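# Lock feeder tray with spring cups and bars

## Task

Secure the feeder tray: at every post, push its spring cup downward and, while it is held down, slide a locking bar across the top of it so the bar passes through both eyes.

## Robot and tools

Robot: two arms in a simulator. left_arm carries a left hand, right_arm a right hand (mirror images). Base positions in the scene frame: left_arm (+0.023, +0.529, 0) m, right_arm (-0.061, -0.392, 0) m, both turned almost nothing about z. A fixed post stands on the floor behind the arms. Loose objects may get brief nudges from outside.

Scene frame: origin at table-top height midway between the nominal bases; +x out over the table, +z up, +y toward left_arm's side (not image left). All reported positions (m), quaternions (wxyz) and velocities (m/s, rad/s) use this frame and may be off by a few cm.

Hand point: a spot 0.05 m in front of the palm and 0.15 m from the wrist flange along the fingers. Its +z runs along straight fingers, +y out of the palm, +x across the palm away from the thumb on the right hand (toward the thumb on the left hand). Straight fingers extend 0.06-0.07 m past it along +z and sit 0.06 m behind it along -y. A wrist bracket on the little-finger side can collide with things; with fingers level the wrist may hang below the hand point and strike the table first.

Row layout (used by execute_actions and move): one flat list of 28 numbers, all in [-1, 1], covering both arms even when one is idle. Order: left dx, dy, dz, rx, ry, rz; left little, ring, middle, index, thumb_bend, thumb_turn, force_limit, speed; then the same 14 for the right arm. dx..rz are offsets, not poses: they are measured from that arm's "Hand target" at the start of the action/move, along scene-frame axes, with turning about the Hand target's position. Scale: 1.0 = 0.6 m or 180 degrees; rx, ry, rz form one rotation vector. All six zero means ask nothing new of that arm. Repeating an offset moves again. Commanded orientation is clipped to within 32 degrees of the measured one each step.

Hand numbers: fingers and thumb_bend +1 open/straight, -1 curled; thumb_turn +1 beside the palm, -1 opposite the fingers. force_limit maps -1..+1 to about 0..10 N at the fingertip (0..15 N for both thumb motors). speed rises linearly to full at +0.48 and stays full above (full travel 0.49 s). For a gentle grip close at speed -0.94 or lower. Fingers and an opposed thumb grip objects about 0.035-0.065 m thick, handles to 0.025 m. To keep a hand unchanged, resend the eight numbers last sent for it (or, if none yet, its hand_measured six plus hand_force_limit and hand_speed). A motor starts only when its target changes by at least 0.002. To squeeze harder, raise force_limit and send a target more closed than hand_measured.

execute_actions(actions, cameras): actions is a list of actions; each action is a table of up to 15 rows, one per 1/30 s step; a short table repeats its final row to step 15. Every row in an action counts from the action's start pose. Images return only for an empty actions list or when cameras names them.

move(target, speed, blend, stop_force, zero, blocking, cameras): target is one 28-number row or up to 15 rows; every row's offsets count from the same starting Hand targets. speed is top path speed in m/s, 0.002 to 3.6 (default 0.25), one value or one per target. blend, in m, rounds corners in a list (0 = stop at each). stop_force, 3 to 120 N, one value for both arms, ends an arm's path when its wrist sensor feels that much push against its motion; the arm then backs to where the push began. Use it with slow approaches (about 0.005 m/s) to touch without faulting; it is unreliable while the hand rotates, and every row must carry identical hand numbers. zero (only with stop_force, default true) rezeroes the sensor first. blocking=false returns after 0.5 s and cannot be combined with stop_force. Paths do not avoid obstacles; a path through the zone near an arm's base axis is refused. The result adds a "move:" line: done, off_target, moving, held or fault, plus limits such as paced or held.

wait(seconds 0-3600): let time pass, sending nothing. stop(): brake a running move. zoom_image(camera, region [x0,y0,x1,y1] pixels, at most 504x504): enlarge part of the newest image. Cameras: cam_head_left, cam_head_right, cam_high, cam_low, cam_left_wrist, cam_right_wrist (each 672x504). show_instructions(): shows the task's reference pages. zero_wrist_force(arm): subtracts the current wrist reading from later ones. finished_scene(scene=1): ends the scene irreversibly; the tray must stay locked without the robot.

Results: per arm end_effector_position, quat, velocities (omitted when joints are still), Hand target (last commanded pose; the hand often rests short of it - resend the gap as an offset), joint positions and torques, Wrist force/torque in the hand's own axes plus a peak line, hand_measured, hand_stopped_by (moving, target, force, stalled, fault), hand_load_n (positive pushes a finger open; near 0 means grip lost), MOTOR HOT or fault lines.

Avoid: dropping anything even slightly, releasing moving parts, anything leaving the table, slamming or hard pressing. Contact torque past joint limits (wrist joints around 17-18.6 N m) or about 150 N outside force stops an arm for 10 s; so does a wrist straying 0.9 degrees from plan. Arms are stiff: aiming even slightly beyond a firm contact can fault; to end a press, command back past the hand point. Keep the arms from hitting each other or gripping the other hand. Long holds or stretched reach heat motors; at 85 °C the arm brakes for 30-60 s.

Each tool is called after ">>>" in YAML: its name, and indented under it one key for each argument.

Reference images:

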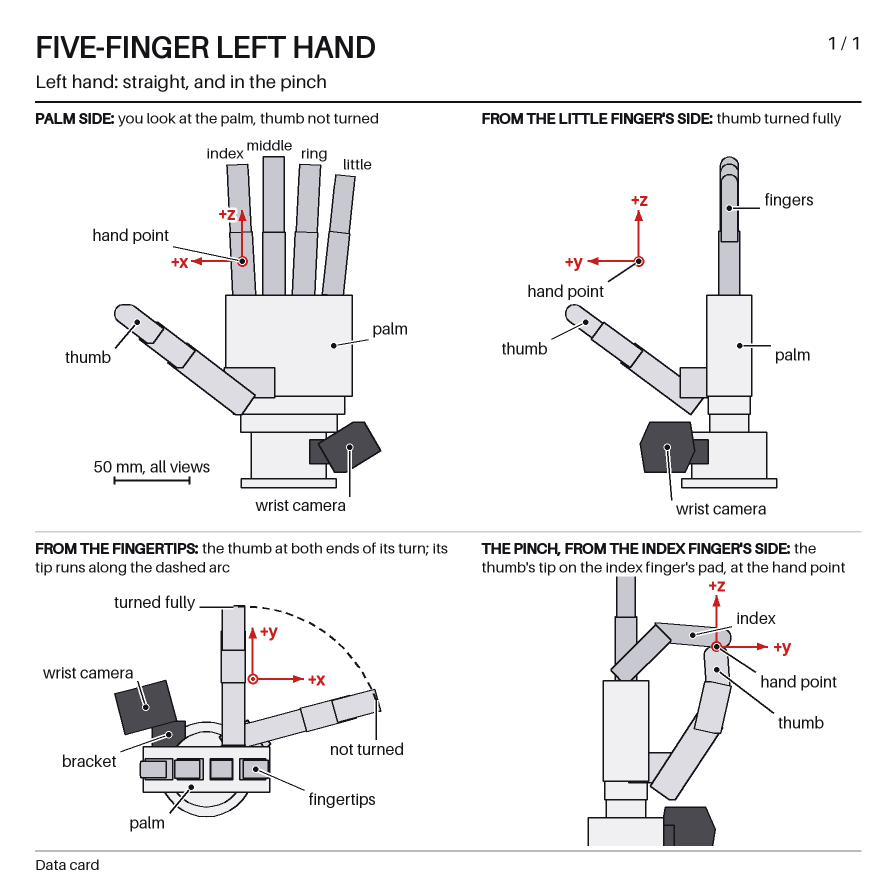

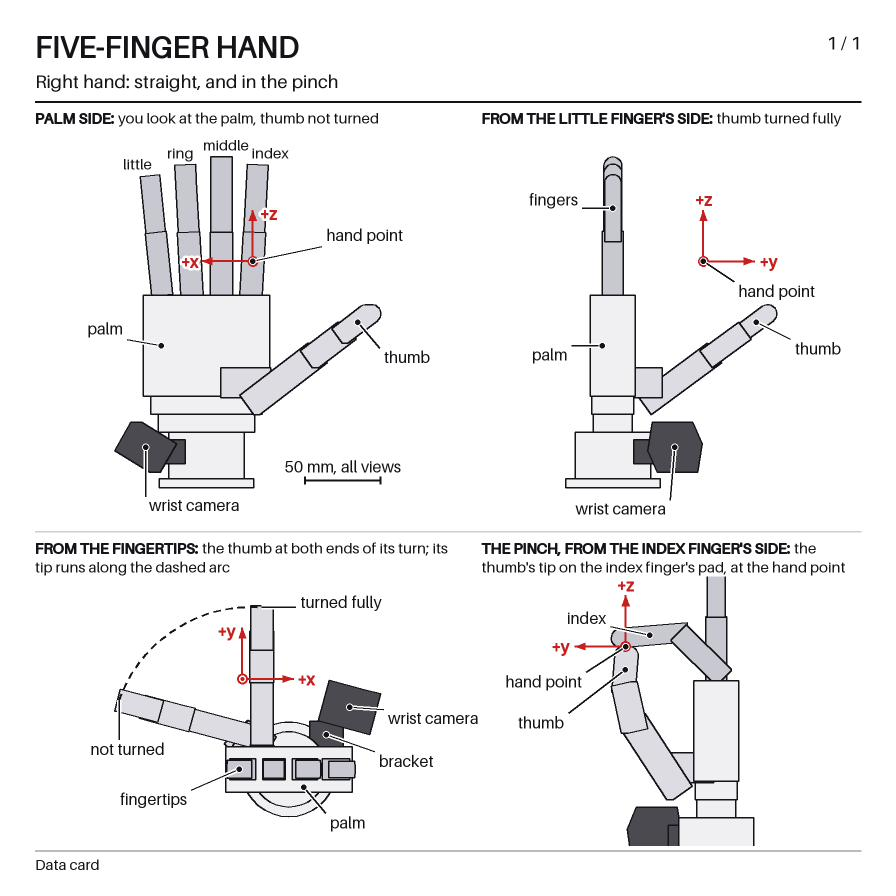

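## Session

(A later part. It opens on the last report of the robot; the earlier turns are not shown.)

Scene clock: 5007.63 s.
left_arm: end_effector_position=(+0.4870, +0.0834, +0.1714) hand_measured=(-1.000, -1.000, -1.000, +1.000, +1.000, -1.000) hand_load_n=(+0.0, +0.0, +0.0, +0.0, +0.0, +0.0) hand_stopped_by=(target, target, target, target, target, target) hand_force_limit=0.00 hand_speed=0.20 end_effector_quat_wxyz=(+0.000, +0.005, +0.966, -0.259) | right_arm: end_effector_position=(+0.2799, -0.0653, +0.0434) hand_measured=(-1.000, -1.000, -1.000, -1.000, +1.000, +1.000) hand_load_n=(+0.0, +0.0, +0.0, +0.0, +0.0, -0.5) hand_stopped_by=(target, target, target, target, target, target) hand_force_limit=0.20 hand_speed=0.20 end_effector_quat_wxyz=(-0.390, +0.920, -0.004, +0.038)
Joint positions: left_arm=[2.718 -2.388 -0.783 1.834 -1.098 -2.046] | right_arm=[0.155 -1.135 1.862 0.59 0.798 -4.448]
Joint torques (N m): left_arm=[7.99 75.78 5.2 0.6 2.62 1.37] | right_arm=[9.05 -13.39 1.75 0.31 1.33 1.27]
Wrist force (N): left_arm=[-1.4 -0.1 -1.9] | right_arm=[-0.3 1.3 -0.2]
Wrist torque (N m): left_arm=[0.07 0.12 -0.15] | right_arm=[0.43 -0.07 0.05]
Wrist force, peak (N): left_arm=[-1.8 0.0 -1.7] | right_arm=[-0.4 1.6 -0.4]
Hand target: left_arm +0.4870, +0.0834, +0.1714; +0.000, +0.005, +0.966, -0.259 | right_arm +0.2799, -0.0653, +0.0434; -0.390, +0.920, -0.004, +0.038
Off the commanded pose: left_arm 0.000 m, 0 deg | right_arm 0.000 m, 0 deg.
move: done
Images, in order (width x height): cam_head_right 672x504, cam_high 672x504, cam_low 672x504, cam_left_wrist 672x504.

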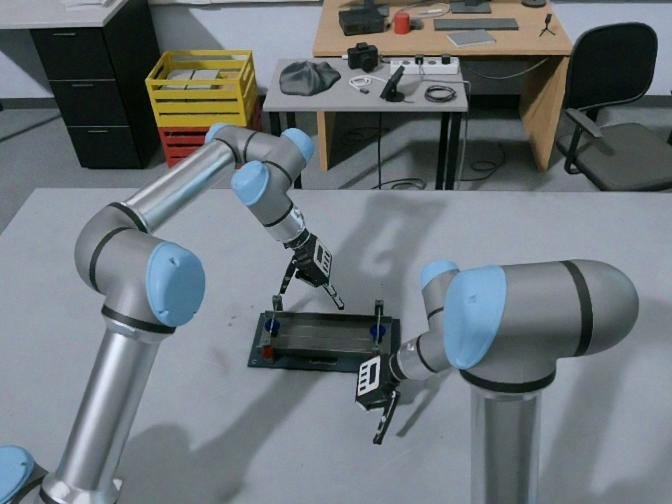

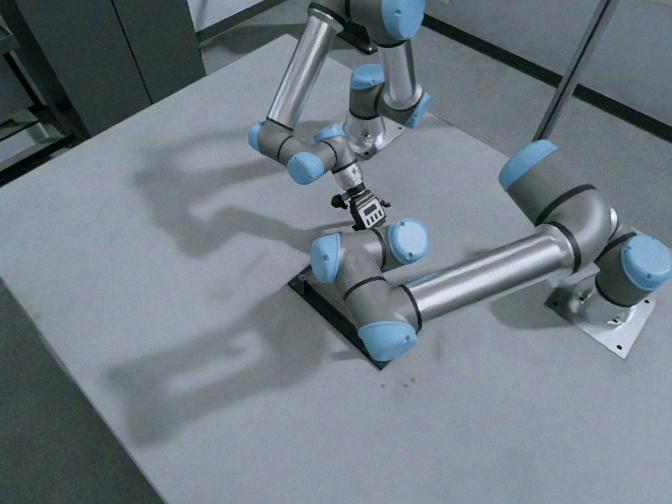

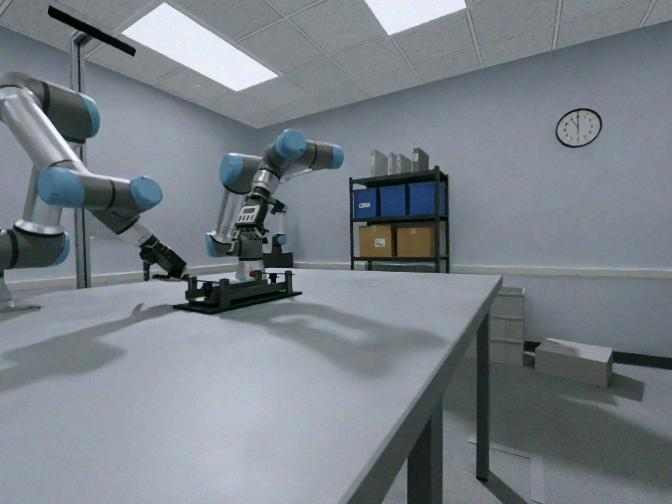

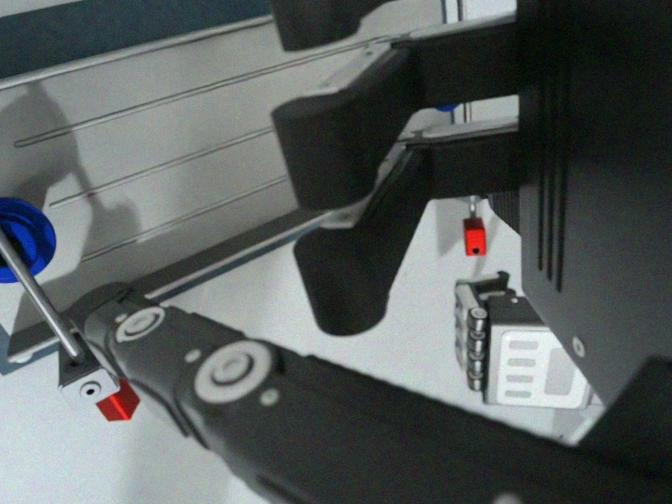

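>>> move:
  target:
    - [0,-0.1,-0.0833,0,0,0,-1,-1,-1,1,1,-1,0,0.2,0,0,0,0,0,0,-1,-1,-1,-1,1,1,0.2,0.2]
    - [0,-0.1167,-0.1167,0,0,0,-1,-1,-1,1,1,-1,0,0.2,0,0,0,0,0,0,-1,-1,-1,-1,1,1,0.2,0.2]
  speed: [0.06,0.012]
  stop_force: 16
  cameras: ["cam_low","cam_left_wrist","cam_head_right"]

>>> zoom_image:
  camera: "cam_low"
  region: [160, 250, 240, 310]

>>> zoom_image:
  camera: "cam_head_right"
  region: [350, 290, 410, 370]

Scene clock: 5030.97 s.
left_arm: end_effector_position=(+0.4870, +0.0134, +0.1014) hand_measured=(-1.000, -1.000, -1.000, +1.000, +1.000, -1.000) hand_load_n=(+0.0, +0.0, +0.0, -5.5, +0.0, +0.0) hand_stopped_by=(target, target, target, target, target, target) hand_force_limit=0.00 hand_speed=0.20 end_effector_quat_wxyz=(+0.000, +0.005, +0.966, -0.259) | right_arm: end_effector_position=(+0.2799, -0.0653, +0.0434) hand_measured=(-1.000, -1.000, -1.000, -1.000, +1.000, +1.000) hand_load_n=(+0.0, +0.0, +0.0, +0.0, +0.0, +0.0) hand_stopped_by=(target, target, target, target, target, target) hand_force_limit=0.20 hand_speed=0.20 end_effector_quat_wxyz=(-0.390, +0.920, -0.004, +0.038)
Joint positions: left_arm=[2.619 -2.558 -0.636 1.904 -1.123 -2.153] | right_arm=[0.155 -1.135 1.862 0.59 0.798 -4.448]
Joint torques (N m): left_arm=[-15.29 27.69 34.52 1.83 -0.24 -1.57] | right_arm=[8.71 -13.55 1.99 0.28 1.24 1.31]
Wrist force (N): left_arm=[-1.0 6.0 -9.5] | right_arm=[0.0 1.3 -0.4]
Wrist torque (N m): left_arm=[0.64 -0.05 -0.10] | right_arm=[0.45 -0.10 0.06]
Wrist force, peak (N): left_arm=[-1.3 6.0 -9.6] | right_arm=[-0.5 1.5 -0.2]
Hand target: left_arm +0.4870, +0.0134, +0.1014; +0.000, +0.005, +0.966, -0.259 | right_arm +0.2799, -0.0653, +0.0434; -0.390, +0.920, -0.004, +0.038
Off the commanded pose: left_arm 0.000 m, 0 deg | right_arm 0.000 m, 0 deg.
move: done
Images, in order (width x height): cam_head_right 672x504, cam_low 672x504, cam_left_wrist 672x504.

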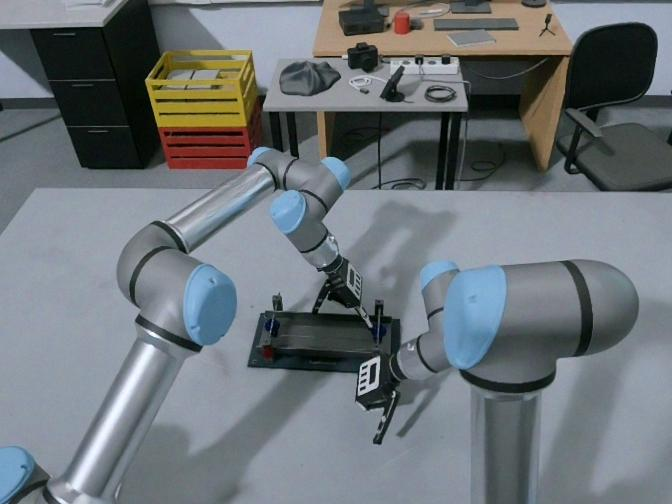

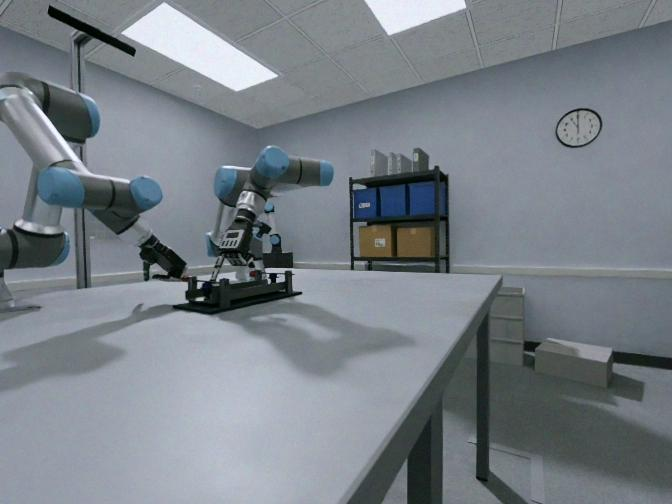

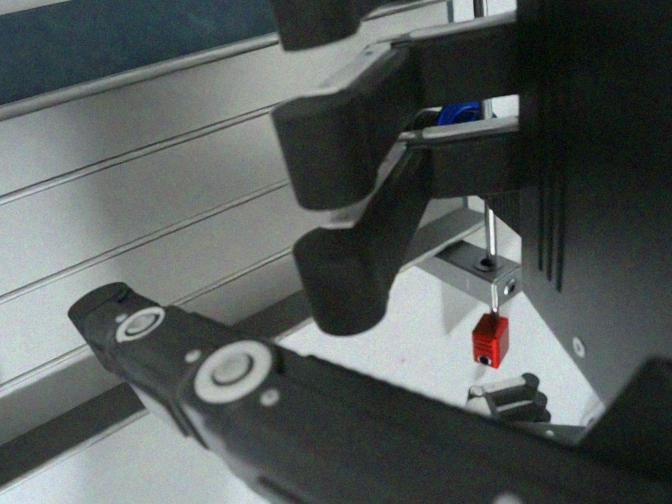

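Scaled by 6.300 from the camera's image (finer frame: 960x720).

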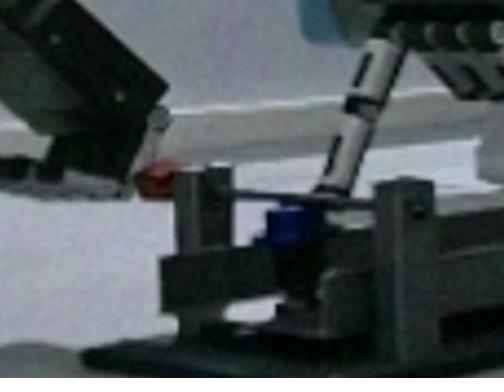

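Scaled by 6.300 from the camera's image (finer frame: 960x720).

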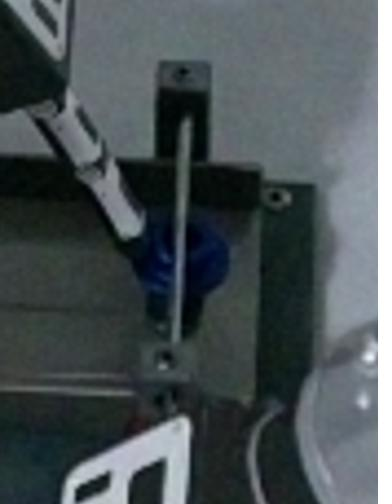

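>>> move:
  target: [0,0,0,0,0,0,-1,-1,-1,1,1,-1,0,0.2,0.1167,0,0,0,0,0,-1,-1,-1,-1,1,1,0.2,0.2]
  speed: 0.01
  stop_force: 8
  cameras: ["cam_low","cam_left_wrist","cam_head_right"]

>>> zoom_image:
  camera: "cam_low"
  region: [160, 250, 240, 310]

>>> zoom_image:
  camera: "cam_head_right"
  region: [350, 290, 410, 370]

Scene clock: 5053.87 s.
left_arm: end_effector_position=(+0.4870, +0.0134, +0.1014) hand_measured=(-1.000, -1.000, -1.000, +1.000, +1.000, -1.000) hand_load_n=(+0.0, +0.0, +0.0, -5.0, +0.0, +0.0) hand_stopped_by=(target, target, target, target, target, target) hand_force_limit=0.00 hand_speed=0.20 end_effector_quat_wxyz=(+0.000, +0.005, +0.966, -0.259) | right_arm: end_effector_position=(+0.3121, -0.0652, +0.0434) hand_measured=(-1.000, -1.000, -1.000, -1.000, +1.000, +1.000) hand_load_n=(+0.0, +0.0, +0.0, +0.0, +0.0, +0.0) hand_stopped_by=(target, target, target, target, target, target) hand_force_limit=0.20 hand_speed=0.20 end_effector_quat_wxyz=(-0.390, +0.920, -0.004, +0.038)
Joint positions: left_arm=[2.619 -2.558 -0.636 1.904 -1.123 -2.153] | right_arm=[0.143 -1.077 1.77 0.634 0.795 -4.464]
Joint torques (N m): left_arm=[-15.01 33.45 32.99 -3 0.47 -1.34] | right_arm=[7.55 -49.65 -0.87 -0.5 1.61 1.2]
Wrist force (N): left_arm=[-4.0 4.8 -6.7] | right_arm=[-6.3 1.2 0.1]
Wrist torque (N m): left_arm=[0.38 0.15 -0.27] | right_arm=[0.42 0.05 -0.13]
Wrist force, peak (N): left_arm=[-1.2 6.2 -9.8] | right_arm=[-10.4 0.3 0.5]
Hand target: left_arm +0.4870, +0.0134, +0.1014; +0.000, +0.005, +0.966, -0.259 | right_arm +0.3121, -0.0652, +0.0434; -0.390, +0.920, -0.004, +0.038 (not the last commanded pose)
Off the commanded pose: left_arm 0.000 m, 0 deg | right_arm 0.038 m, 0 deg.
move: contact (right_arm)
Images, in order (width x height): cam_head_right 672x504, cam_low 672x504, cam_left_wrist 672x504.

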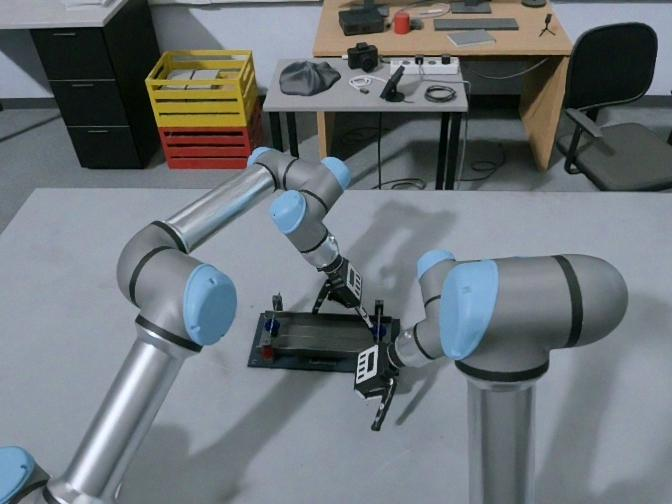

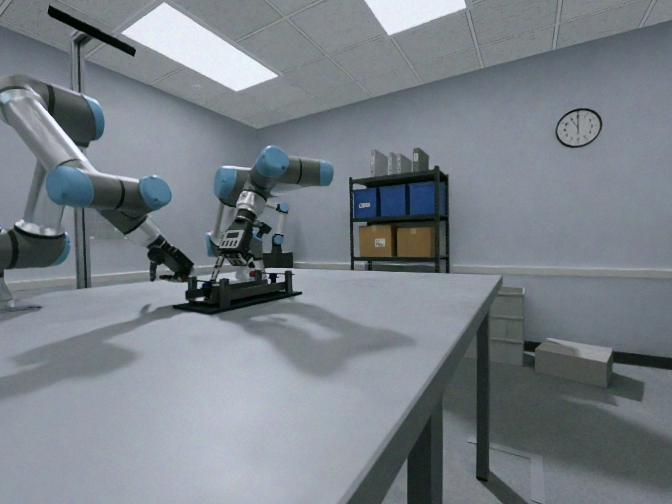

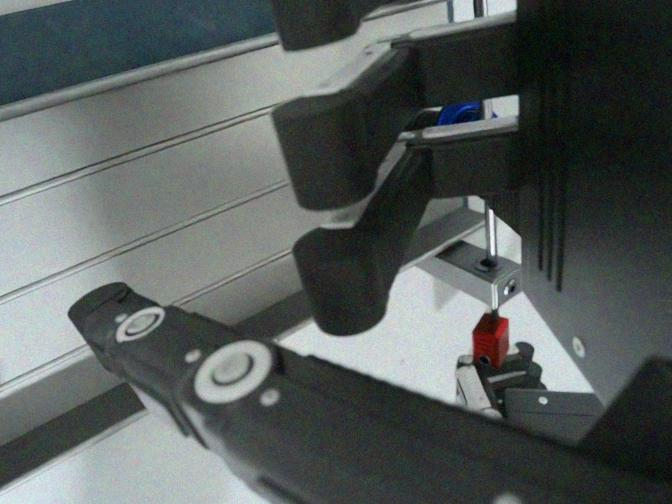

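Scaled by 6.300 from the camera's image (finer frame: 960x720).

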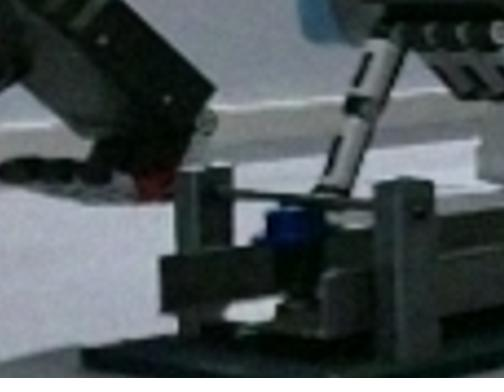

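Scaled by 6.300 from the camera's image (finer frame: 960x720).

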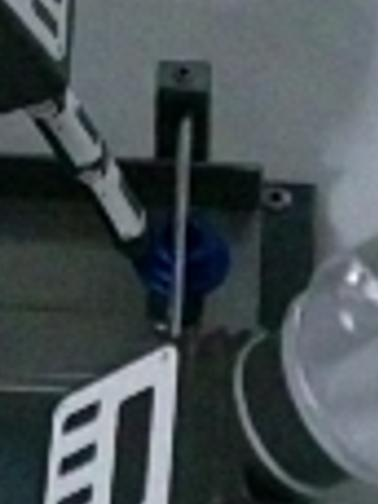

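>>> move:
  target: [0,0.004,0,0,0,0,-1,-1,-1,1,1,-1,0,0.2,-0.005,0,0,0,0,0,-1,-1,-1,-1,1,1,0.2,0.2]
  speed: 0.01
  cameras: ["cam_low","cam_head_left","cam_head_right"]

>>> zoom_image:
  camera: "cam_low"
  region: [185, 260, 233, 296]

>>> zoom_image:
  camera: "cam_head_left"
  region: [350, 290, 400, 350]

Scene clock: 5065.53 s.
left_arm: end_effector_position=(+0.4870, +0.0157, +0.1014) hand_measured=(-1.000, -1.000, -1.000, +1.000, +1.000, -1.000) hand_load_n=(+0.0, +0.0, +0.0, -3.0, +0.0, +0.0) hand_stopped_by=(target, target, target, target, target, target) hand_force_limit=0.00 hand_speed=0.20 end_effector_quat_wxyz=(+0.000, +0.005, +0.966, -0.259) | right_arm: end_effector_position=(+0.3092, -0.0652, +0.0434) hand_measured=(-1.000, -1.000, -1.000, -1.000, +1.000, +1.000) hand_load_n=(+0.0, +0.0, +0.0, +0.0, +0.0, +0.0) hand_stopped_by=(target, target, target, target, target, target) hand_force_limit=0.20 hand_speed=0.20 end_effector_quat_wxyz=(-0.390, +0.920, -0.004, +0.038)
Joint positions: left_arm=[2.622 -2.552 -0.648 1.909 -1.122 -2.149] | right_arm=[0.144 -1.082 1.779 0.63 0.796 -4.463]
Joint torques (N m): left_arm=[8.95 81.21 5.09 1.18 3.75 1.15] | right_arm=[8.48 -48.64 1.08 0.31 1.36 1.27]
Wrist force (N): left_arm=[-1.2 2.4 -2.8] | right_arm=[-0.1 1.2 -0.3]
Wrist torque (N m): left_arm=[0.05 0.05 -0.08] | right_arm=[0.43 -0.11 0.05]
Wrist force, peak (N): left_arm=[-4.0 5.0 -6.8] | right_arm=[-6.4 1.3 0.5]
Hand target: left_arm +0.4870, +0.0158, +0.1014; +0.000, +0.005, +0.966, -0.259 | right_arm +0.3091, -0.0652, +0.0434; -0.390, +0.920, -0.004, +0.038
Off the commanded pose: left_arm 0.000 m, 0 deg | right_arm 0.000 m, 0 deg.
move: done
Images, in order (width x height): cam_head_left 672x504, cam_head_right 672x504, cam_low 672x504.

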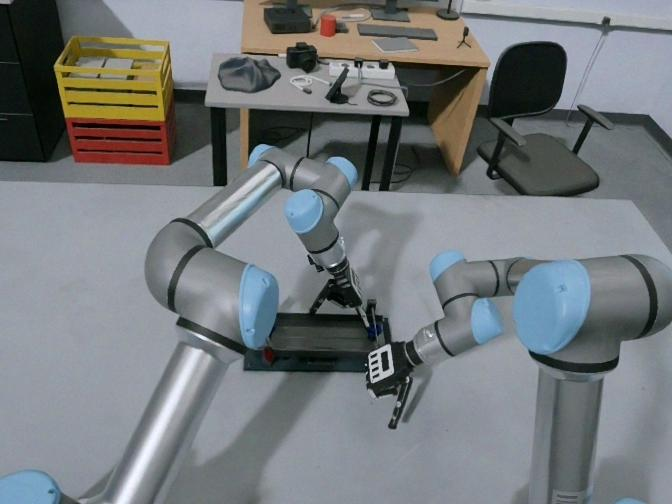

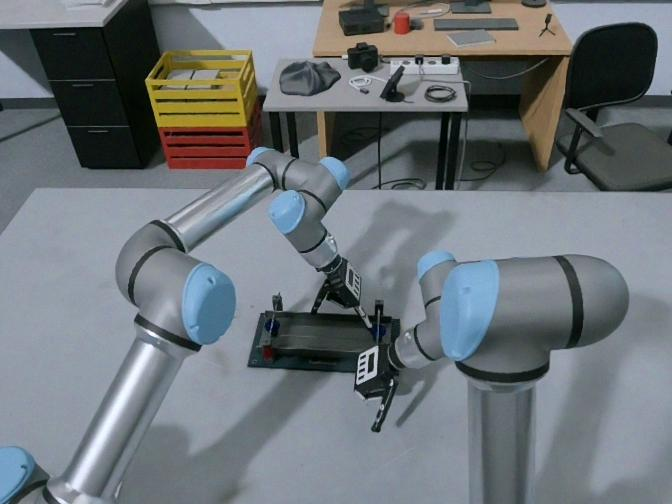

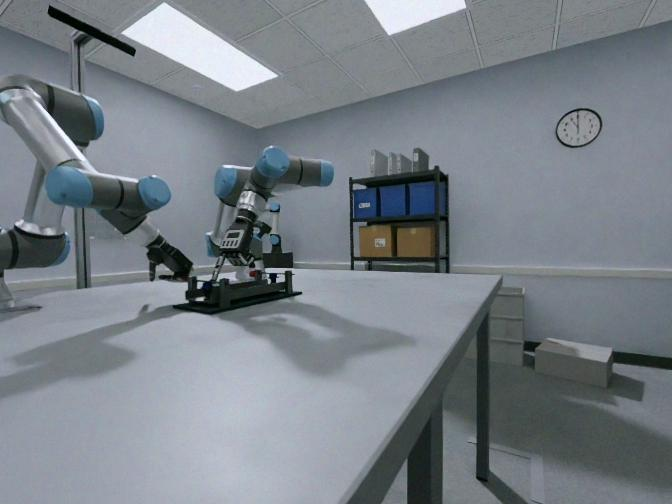

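Scaled by 10.500 from the camera's image (finer frame: 960x720).

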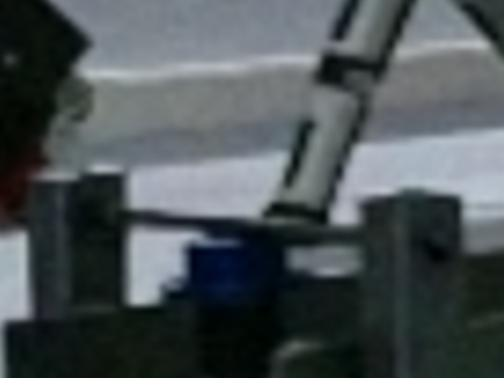

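Scaled by 8.400 from the camera's image (finer frame: 960x720).

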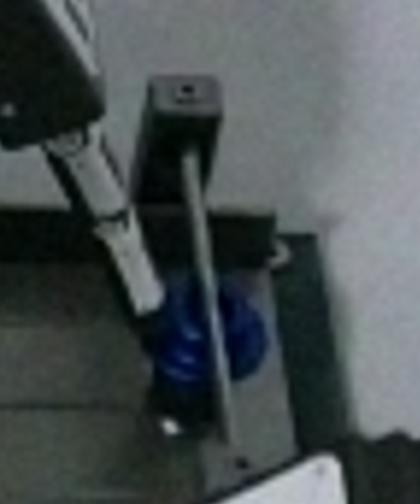

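>>> move:
  target:
    - [0,0,0.02,0,0,0,-1,-1,-1,1,1,-1,0,0.2,0,0,0,0,0,0,-1,-1,-1,-1,1,1,0.2,0.2]
    - [0,-0.005,0.02,0,0,0,-1,-1,-1,1,1,-1,0,0.2,0,0,0,0,0,0,-1,-1,-1,-1,1,1,0.2,0.2]
    - [0,-0.005,-0.0035,0,0,0,-1,-1,-1,1,1,-1,0,0.2,0,0,0,0,0,0,-1,-1,-1,-1,1,1,0.2,0.2]
  speed: 0.012
  stop_force: 16
  cameras: ["cam_low","cam_head_left","cam_head_right"]

>>> zoom_image:
  camera: "cam_low"
  region: [185, 260, 233, 296]

>>> zoom_image:
  camera: "cam_head_left"
  region: [350, 290, 400, 350]

Scene clock: 5092.03 s.
left_arm: end_effector_position=(+0.4870, +0.0128, +0.0993) hand_measured=(-1.000, -1.000, -1.000, +1.000, +1.000, -1.000) hand_load_n=(+0.0, +0.0, +0.0, +0.0, +0.0, +0.0) hand_stopped_by=(target, target, target, target, target, target) hand_force_limit=0.00 hand_speed=0.20 end_effector_quat_wxyz=(+0.000, +0.005, +0.966, -0.259) | right_arm: end_effector_position=(+0.3091, -0.0652, +0.0434) hand_measured=(-1.000, -1.000, -1.000, -1.000, +1.000, +1.000) hand_load_n=(+0.0, +0.0, +0.0, +0.0, +0.0, -0.5) hand_stopped_by=(target, target, target, target, target, target) hand_force_limit=0.20 hand_speed=0.20 end_effector_quat_wxyz=(-0.390, +0.920, -0.004, +0.038)
Joint positions: left_arm=[2.618 -2.56 -0.637 1.908 -1.123 -2.153] | right_arm=[0.144 -1.082 1.779 0.63 0.796 -4.463]
Joint torques (N m): left_arm=[-9.18 23.41 1.09 2.16 -0.44 -1.28] | right_arm=[8.55 -47.92 1.44 0.32 1.25 1.25]
Wrist force (N): left_arm=[-0.7 -2.3 -16.9] | right_arm=[0.0 1.3 -0.1]
Wrist torque (N m): left_arm=[0.78 -0.16 -0.01] | right_arm=[0.43 -0.12 0.05]
Wrist force, peak (N): left_arm=[-0.7 -2.3 -17.1] | right_arm=[-0.1 1.6 -0.3]
Hand target: left_arm +0.4870, +0.0128, +0.0993; +0.000, +0.005, +0.966, -0.259 | right_arm +0.3091, -0.0652, +0.0434; -0.390, +0.920, -0.004, +0.038
Off the commanded pose: left_arm 0.000 m, 0 deg | right_arm 0.000 m, 0 deg.
move: done
Images, in order (width x height): cam_head_left 672x504, cam_head_right 672x504, cam_low 672x504.

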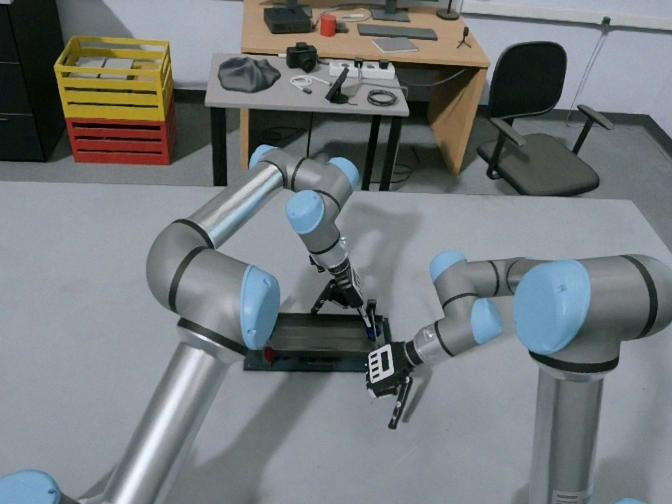

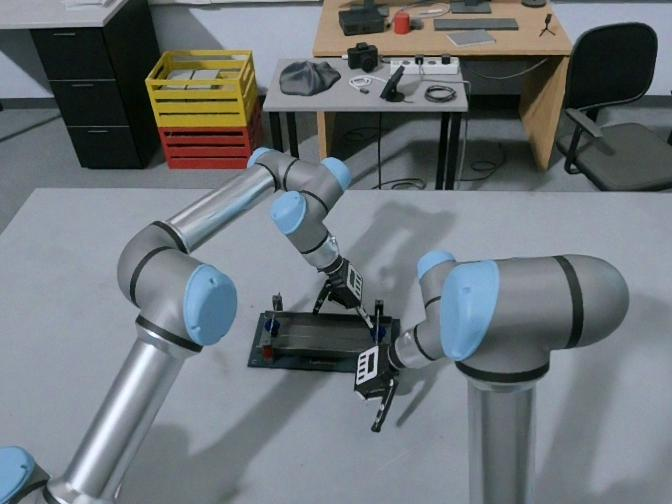

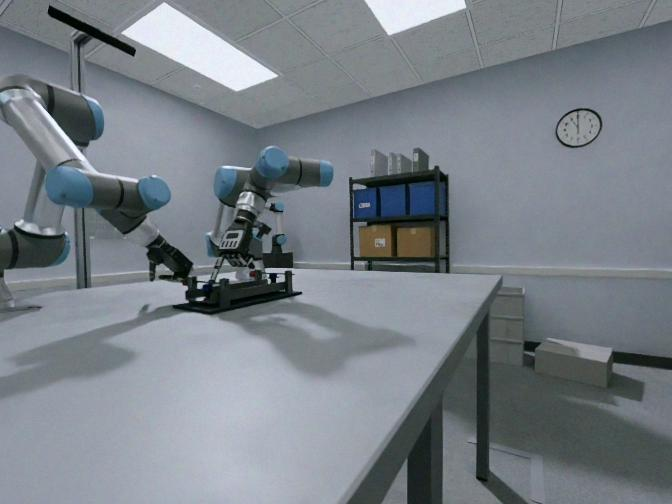

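Scaled by 10.500 from the camera's image (finer frame: 960x720).

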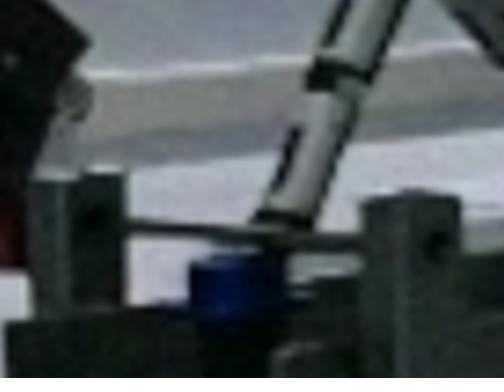

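Scaled by 8.400 from the camera's image (finer frame: 960x720).

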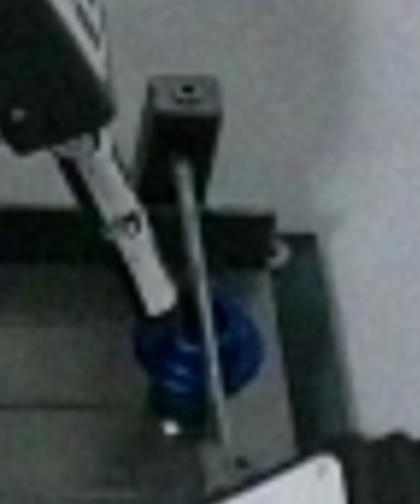

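>>> move:
  target: [0,0,0,0,0,0,-1,-1,-1,1,1,-1,0,0.2,0.0667,0,0,0,0,0,-1,-1,-1,-1,1,1,0.2,0.2]
  speed: 0.01
  stop_force: 8
  cameras: ["cam_low","cam_left_wrist","cam_head_right"]

>>> zoom_image:
  camera: "cam_low"
  region: [160, 250, 240, 310]

Scene clock: 5103.67 s.
left_arm: end_effector_position=(+0.4870, +0.0128, +0.0993) hand_measured=(-1.000, -1.000, -1.000, +1.000, +1.000, -1.000) hand_load_n=(+0.0, +0.0, +0.0, +0.0, +0.0, +0.0) hand_stopped_by=(target, target, target, target, target, target) hand_force_limit=0.00 hand_speed=0.20 end_effector_quat_wxyz=(+0.000, +0.005, +0.966, -0.259) | right_arm: end_effector_position=(+0.3282, -0.0652, +0.0434) hand_measured=(-1.000, -1.000, -1.000, -1.000, +1.000, +1.000) hand_load_n=(+0.0, +0.0, +0.0, +0.0, +0.0, -0.5) hand_stopped_by=(target, target, target, target, target, target) hand_force_limit=0.20 hand_speed=0.20 end_effector_quat_wxyz=(-0.390, +0.920, -0.004, +0.038)
Joint positions: left_arm=[2.618 -2.56 -0.637 1.908 -1.123 -2.153] | right_arm=[0.138 -1.048 1.723 0.658 0.794 -4.471]
Joint torques (N m): left_arm=[-2.06 24.88 1.28 2.05 1.94 -1.35] | right_arm=[6.53 -51.7 -1.12 -0.83 1.68 1.11]
Wrist force (N): left_arm=[-0.7 -2.3 -17.0] | right_arm=[-7.8 1.0 0.4]
Wrist torque (N m): left_arm=[0.79 -0.16 -0.01] | right_arm=[0.38 0.08 -0.12]
Wrist force, peak (N): left_arm=[-0.6 -2.6 -17.3] | right_arm=[-11.6 0.6 0.8]
Hand target: left_arm +0.4870, +0.0128, +0.0993; +0.000, +0.005, +0.966, -0.259 | right_arm +0.3282, -0.0652, +0.0434; -0.390, +0.920, -0.004, +0.038 (not the last commanded pose)
Off the commanded pose: left_arm 0.000 m, 0 deg | right_arm 0.021 m, 0 deg.
move: contact (right_arm)
Images, in order (width x height): cam_head_right 672x504, cam_low 672x504, cam_left_wrist 672x504.

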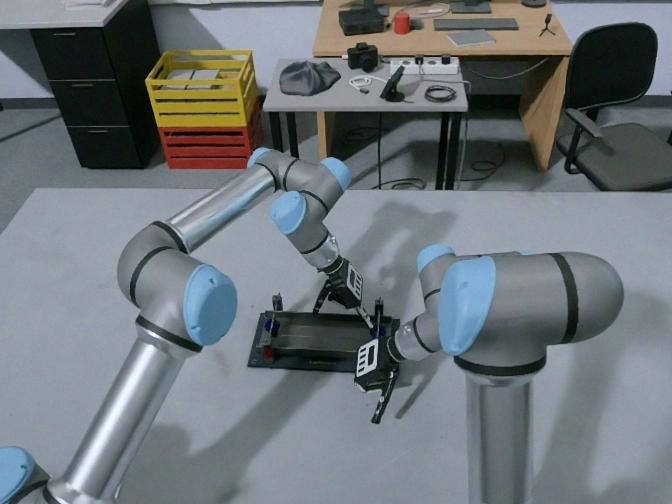

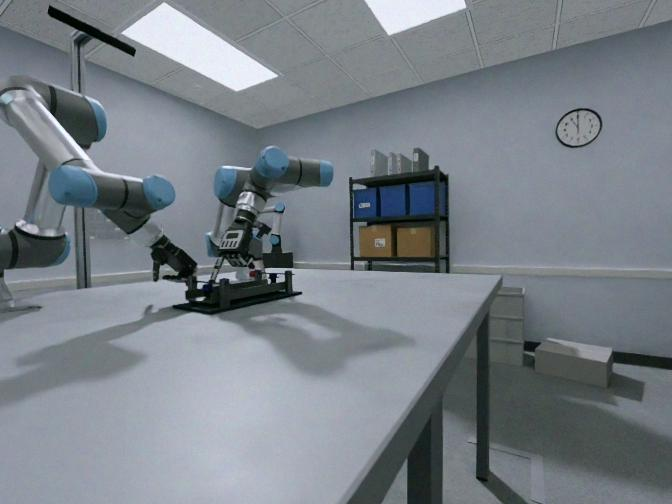

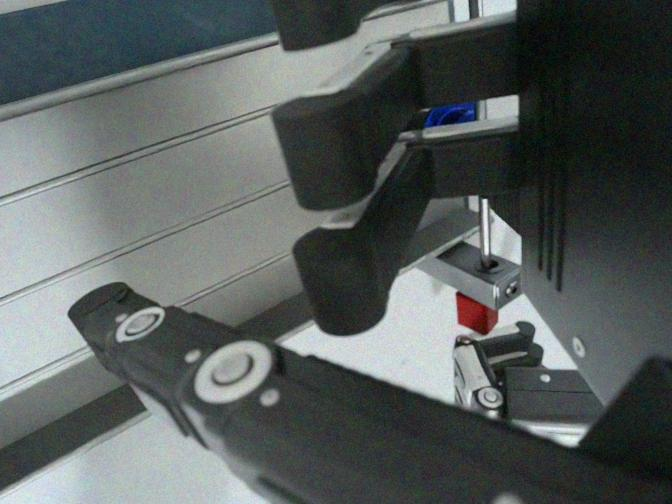

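Scaled by 6.300 from the camera's image (finer frame: 960x720).

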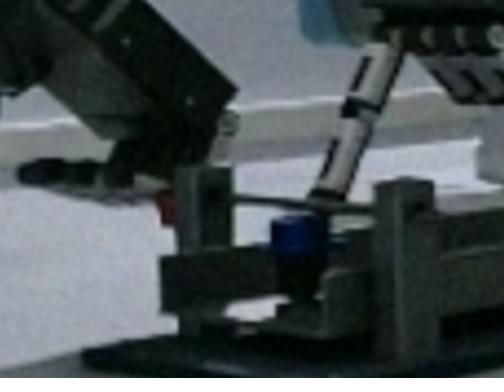

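>>> zoom_image:
  camera: "cam_low"
  region: [175, 262, 207, 302]

>>> zoom_image:
  camera: "cam_low"
  region: [210, 262, 258, 298]

>>> zoom_image:
  camera: "cam_left_wrist"
  region: [380, 160, 620, 440]

>>> zoom_image:
  camera: "cam_head_right"
  region: [350, 285, 410, 375]

Scaled by 12.600 from the camera's image (finer frame: 960x720).

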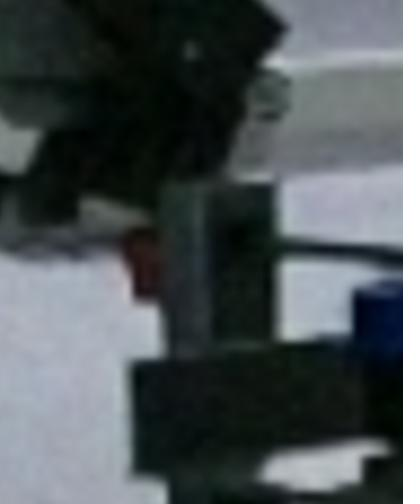

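Scaled by 10.500 from the camera's image (finer frame: 960x720).

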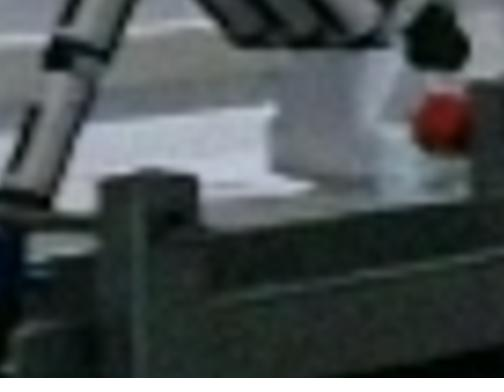

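Scaled by 1.800 from the camera's image (finer frame: 960x720).

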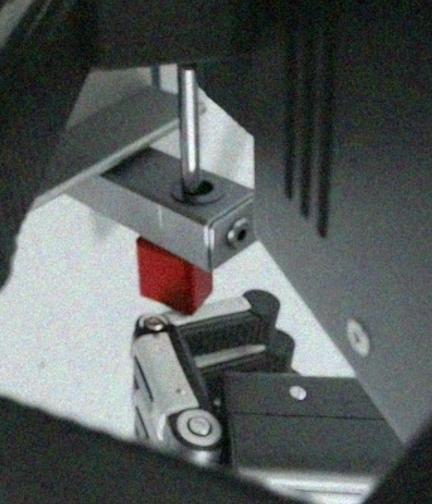

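Scaled by 5.600 from the camera's image (finer frame: 960x720).

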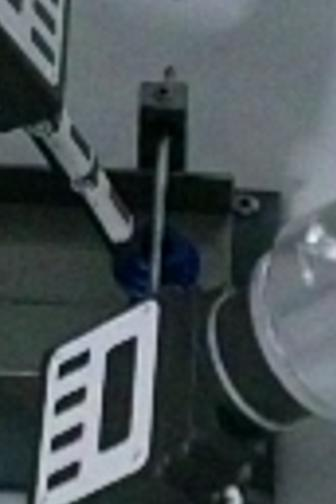

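>>> move:
  target: [0,0,0,0,0,0,-1,-1,-1,1,1,-1,0,0.2,0.0133,0,0,0,0,0,-1,-1,-1,-1,1,1,0.2,0.2]
  speed: 0.006
  stop_force: 10
  cameras: ["cam_low","cam_left_wrist","cam_head_right"]

>>> zoom_image:
  camera: "cam_left_wrist"
  region: [380, 160, 620, 440]

>>> zoom_image:
  camera: "cam_head_right"
  region: [350, 285, 410, 375]

Scene clock: 5133.47 s.
left_arm: end_effector_position=(+0.4870, +0.0128, +0.0993) hand_measured=(-1.000, -1.000, -1.000, +1.000, +1.000, -1.000) hand_load_n=(+0.0, +0.0, +0.0, +0.0, +0.0, +0.0) hand_stopped_by=(target, target, target, target, target, target) hand_force_limit=0.00 hand_speed=0.20 end_effector_quat_wxyz=(+0.000, +0.005, +0.966, -0.259) | right_arm: end_effector_position=(+0.3324, -0.0652, +0.0434) hand_measured=(-1.000, -1.000, -1.000, -1.000, +1.000, +1.000) hand_load_n=(+0.0, +0.0, +0.0, +0.0, +0.0, +0.0) hand_stopped_by=(target, target, target, target, target, target) hand_force_limit=0.20 hand_speed=0.20 end_effector_quat_wxyz=(-0.390, +0.920, -0.004, +0.038)
Joint positions: left_arm=[2.618 -2.56 -0.637 1.908 -1.123 -2.153] | right_arm=[0.136 -1.04 1.71 0.664 0.794 -4.473]
Joint torques (N m): left_arm=[3.86 25.72 1.29 1.99 1.98 -1.32] | right_arm=[-1.63 -52.82 -4.77 -2.7 -0.76 0.83]
Wrist force (N): left_arm=[-0.7 -2.2 -17.1] | right_arm=[-17.6 1.0 1.4]
Wrist torque (N m): left_arm=[0.80 -0.15 -0.01] | right_arm=[0.32 0.26 -0.31]
Wrist force, peak (N): left_arm=[-0.7 -2.4 -17.3] | right_arm=[-20.2 0.5 1.6]
Hand target: left_arm +0.4870, +0.0128, +0.0993; +0.000, +0.005, +0.966, -0.259 | right_arm +0.3324, -0.0652, +0.0434; -0.390, +0.920, -0.004, +0.038 (not the last commanded pose)
Off the commanded pose: left_arm 0.000 m, 0 deg | right_arm 0.004 m, 0 deg.
move: contact (right_arm)
Images, in order (width x height): cam_head_right 672x504, cam_low 672x504, cam_left_wrist 672x504.

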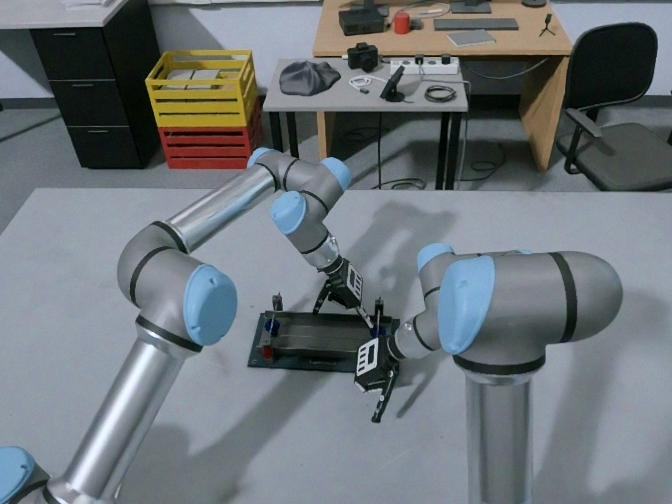

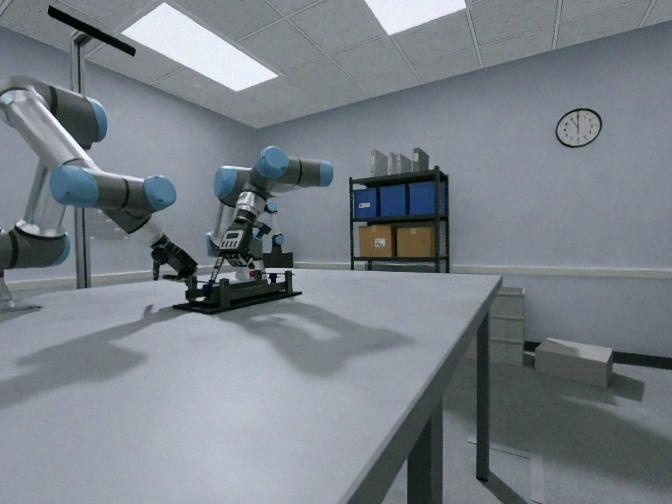

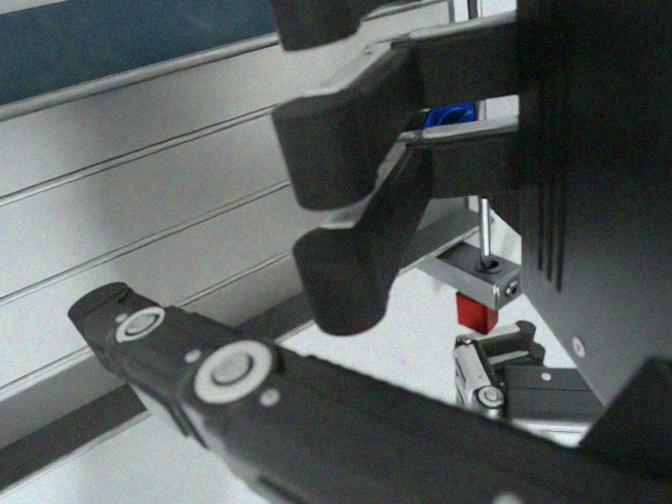

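Scaled by 1.800 from the camera's image (finer frame: 960x720).

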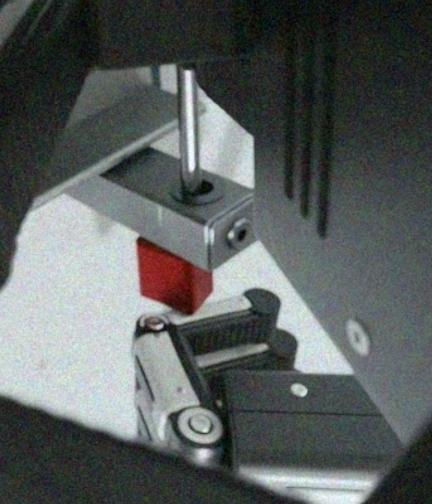

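Scaled by 5.600 from the camera's image (finer frame: 960x720).

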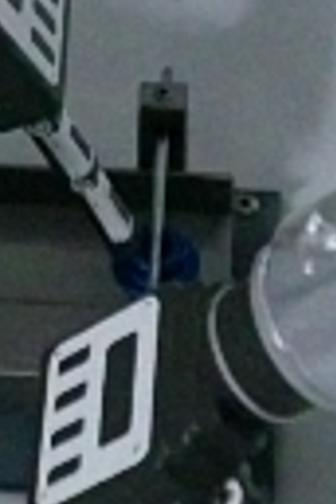

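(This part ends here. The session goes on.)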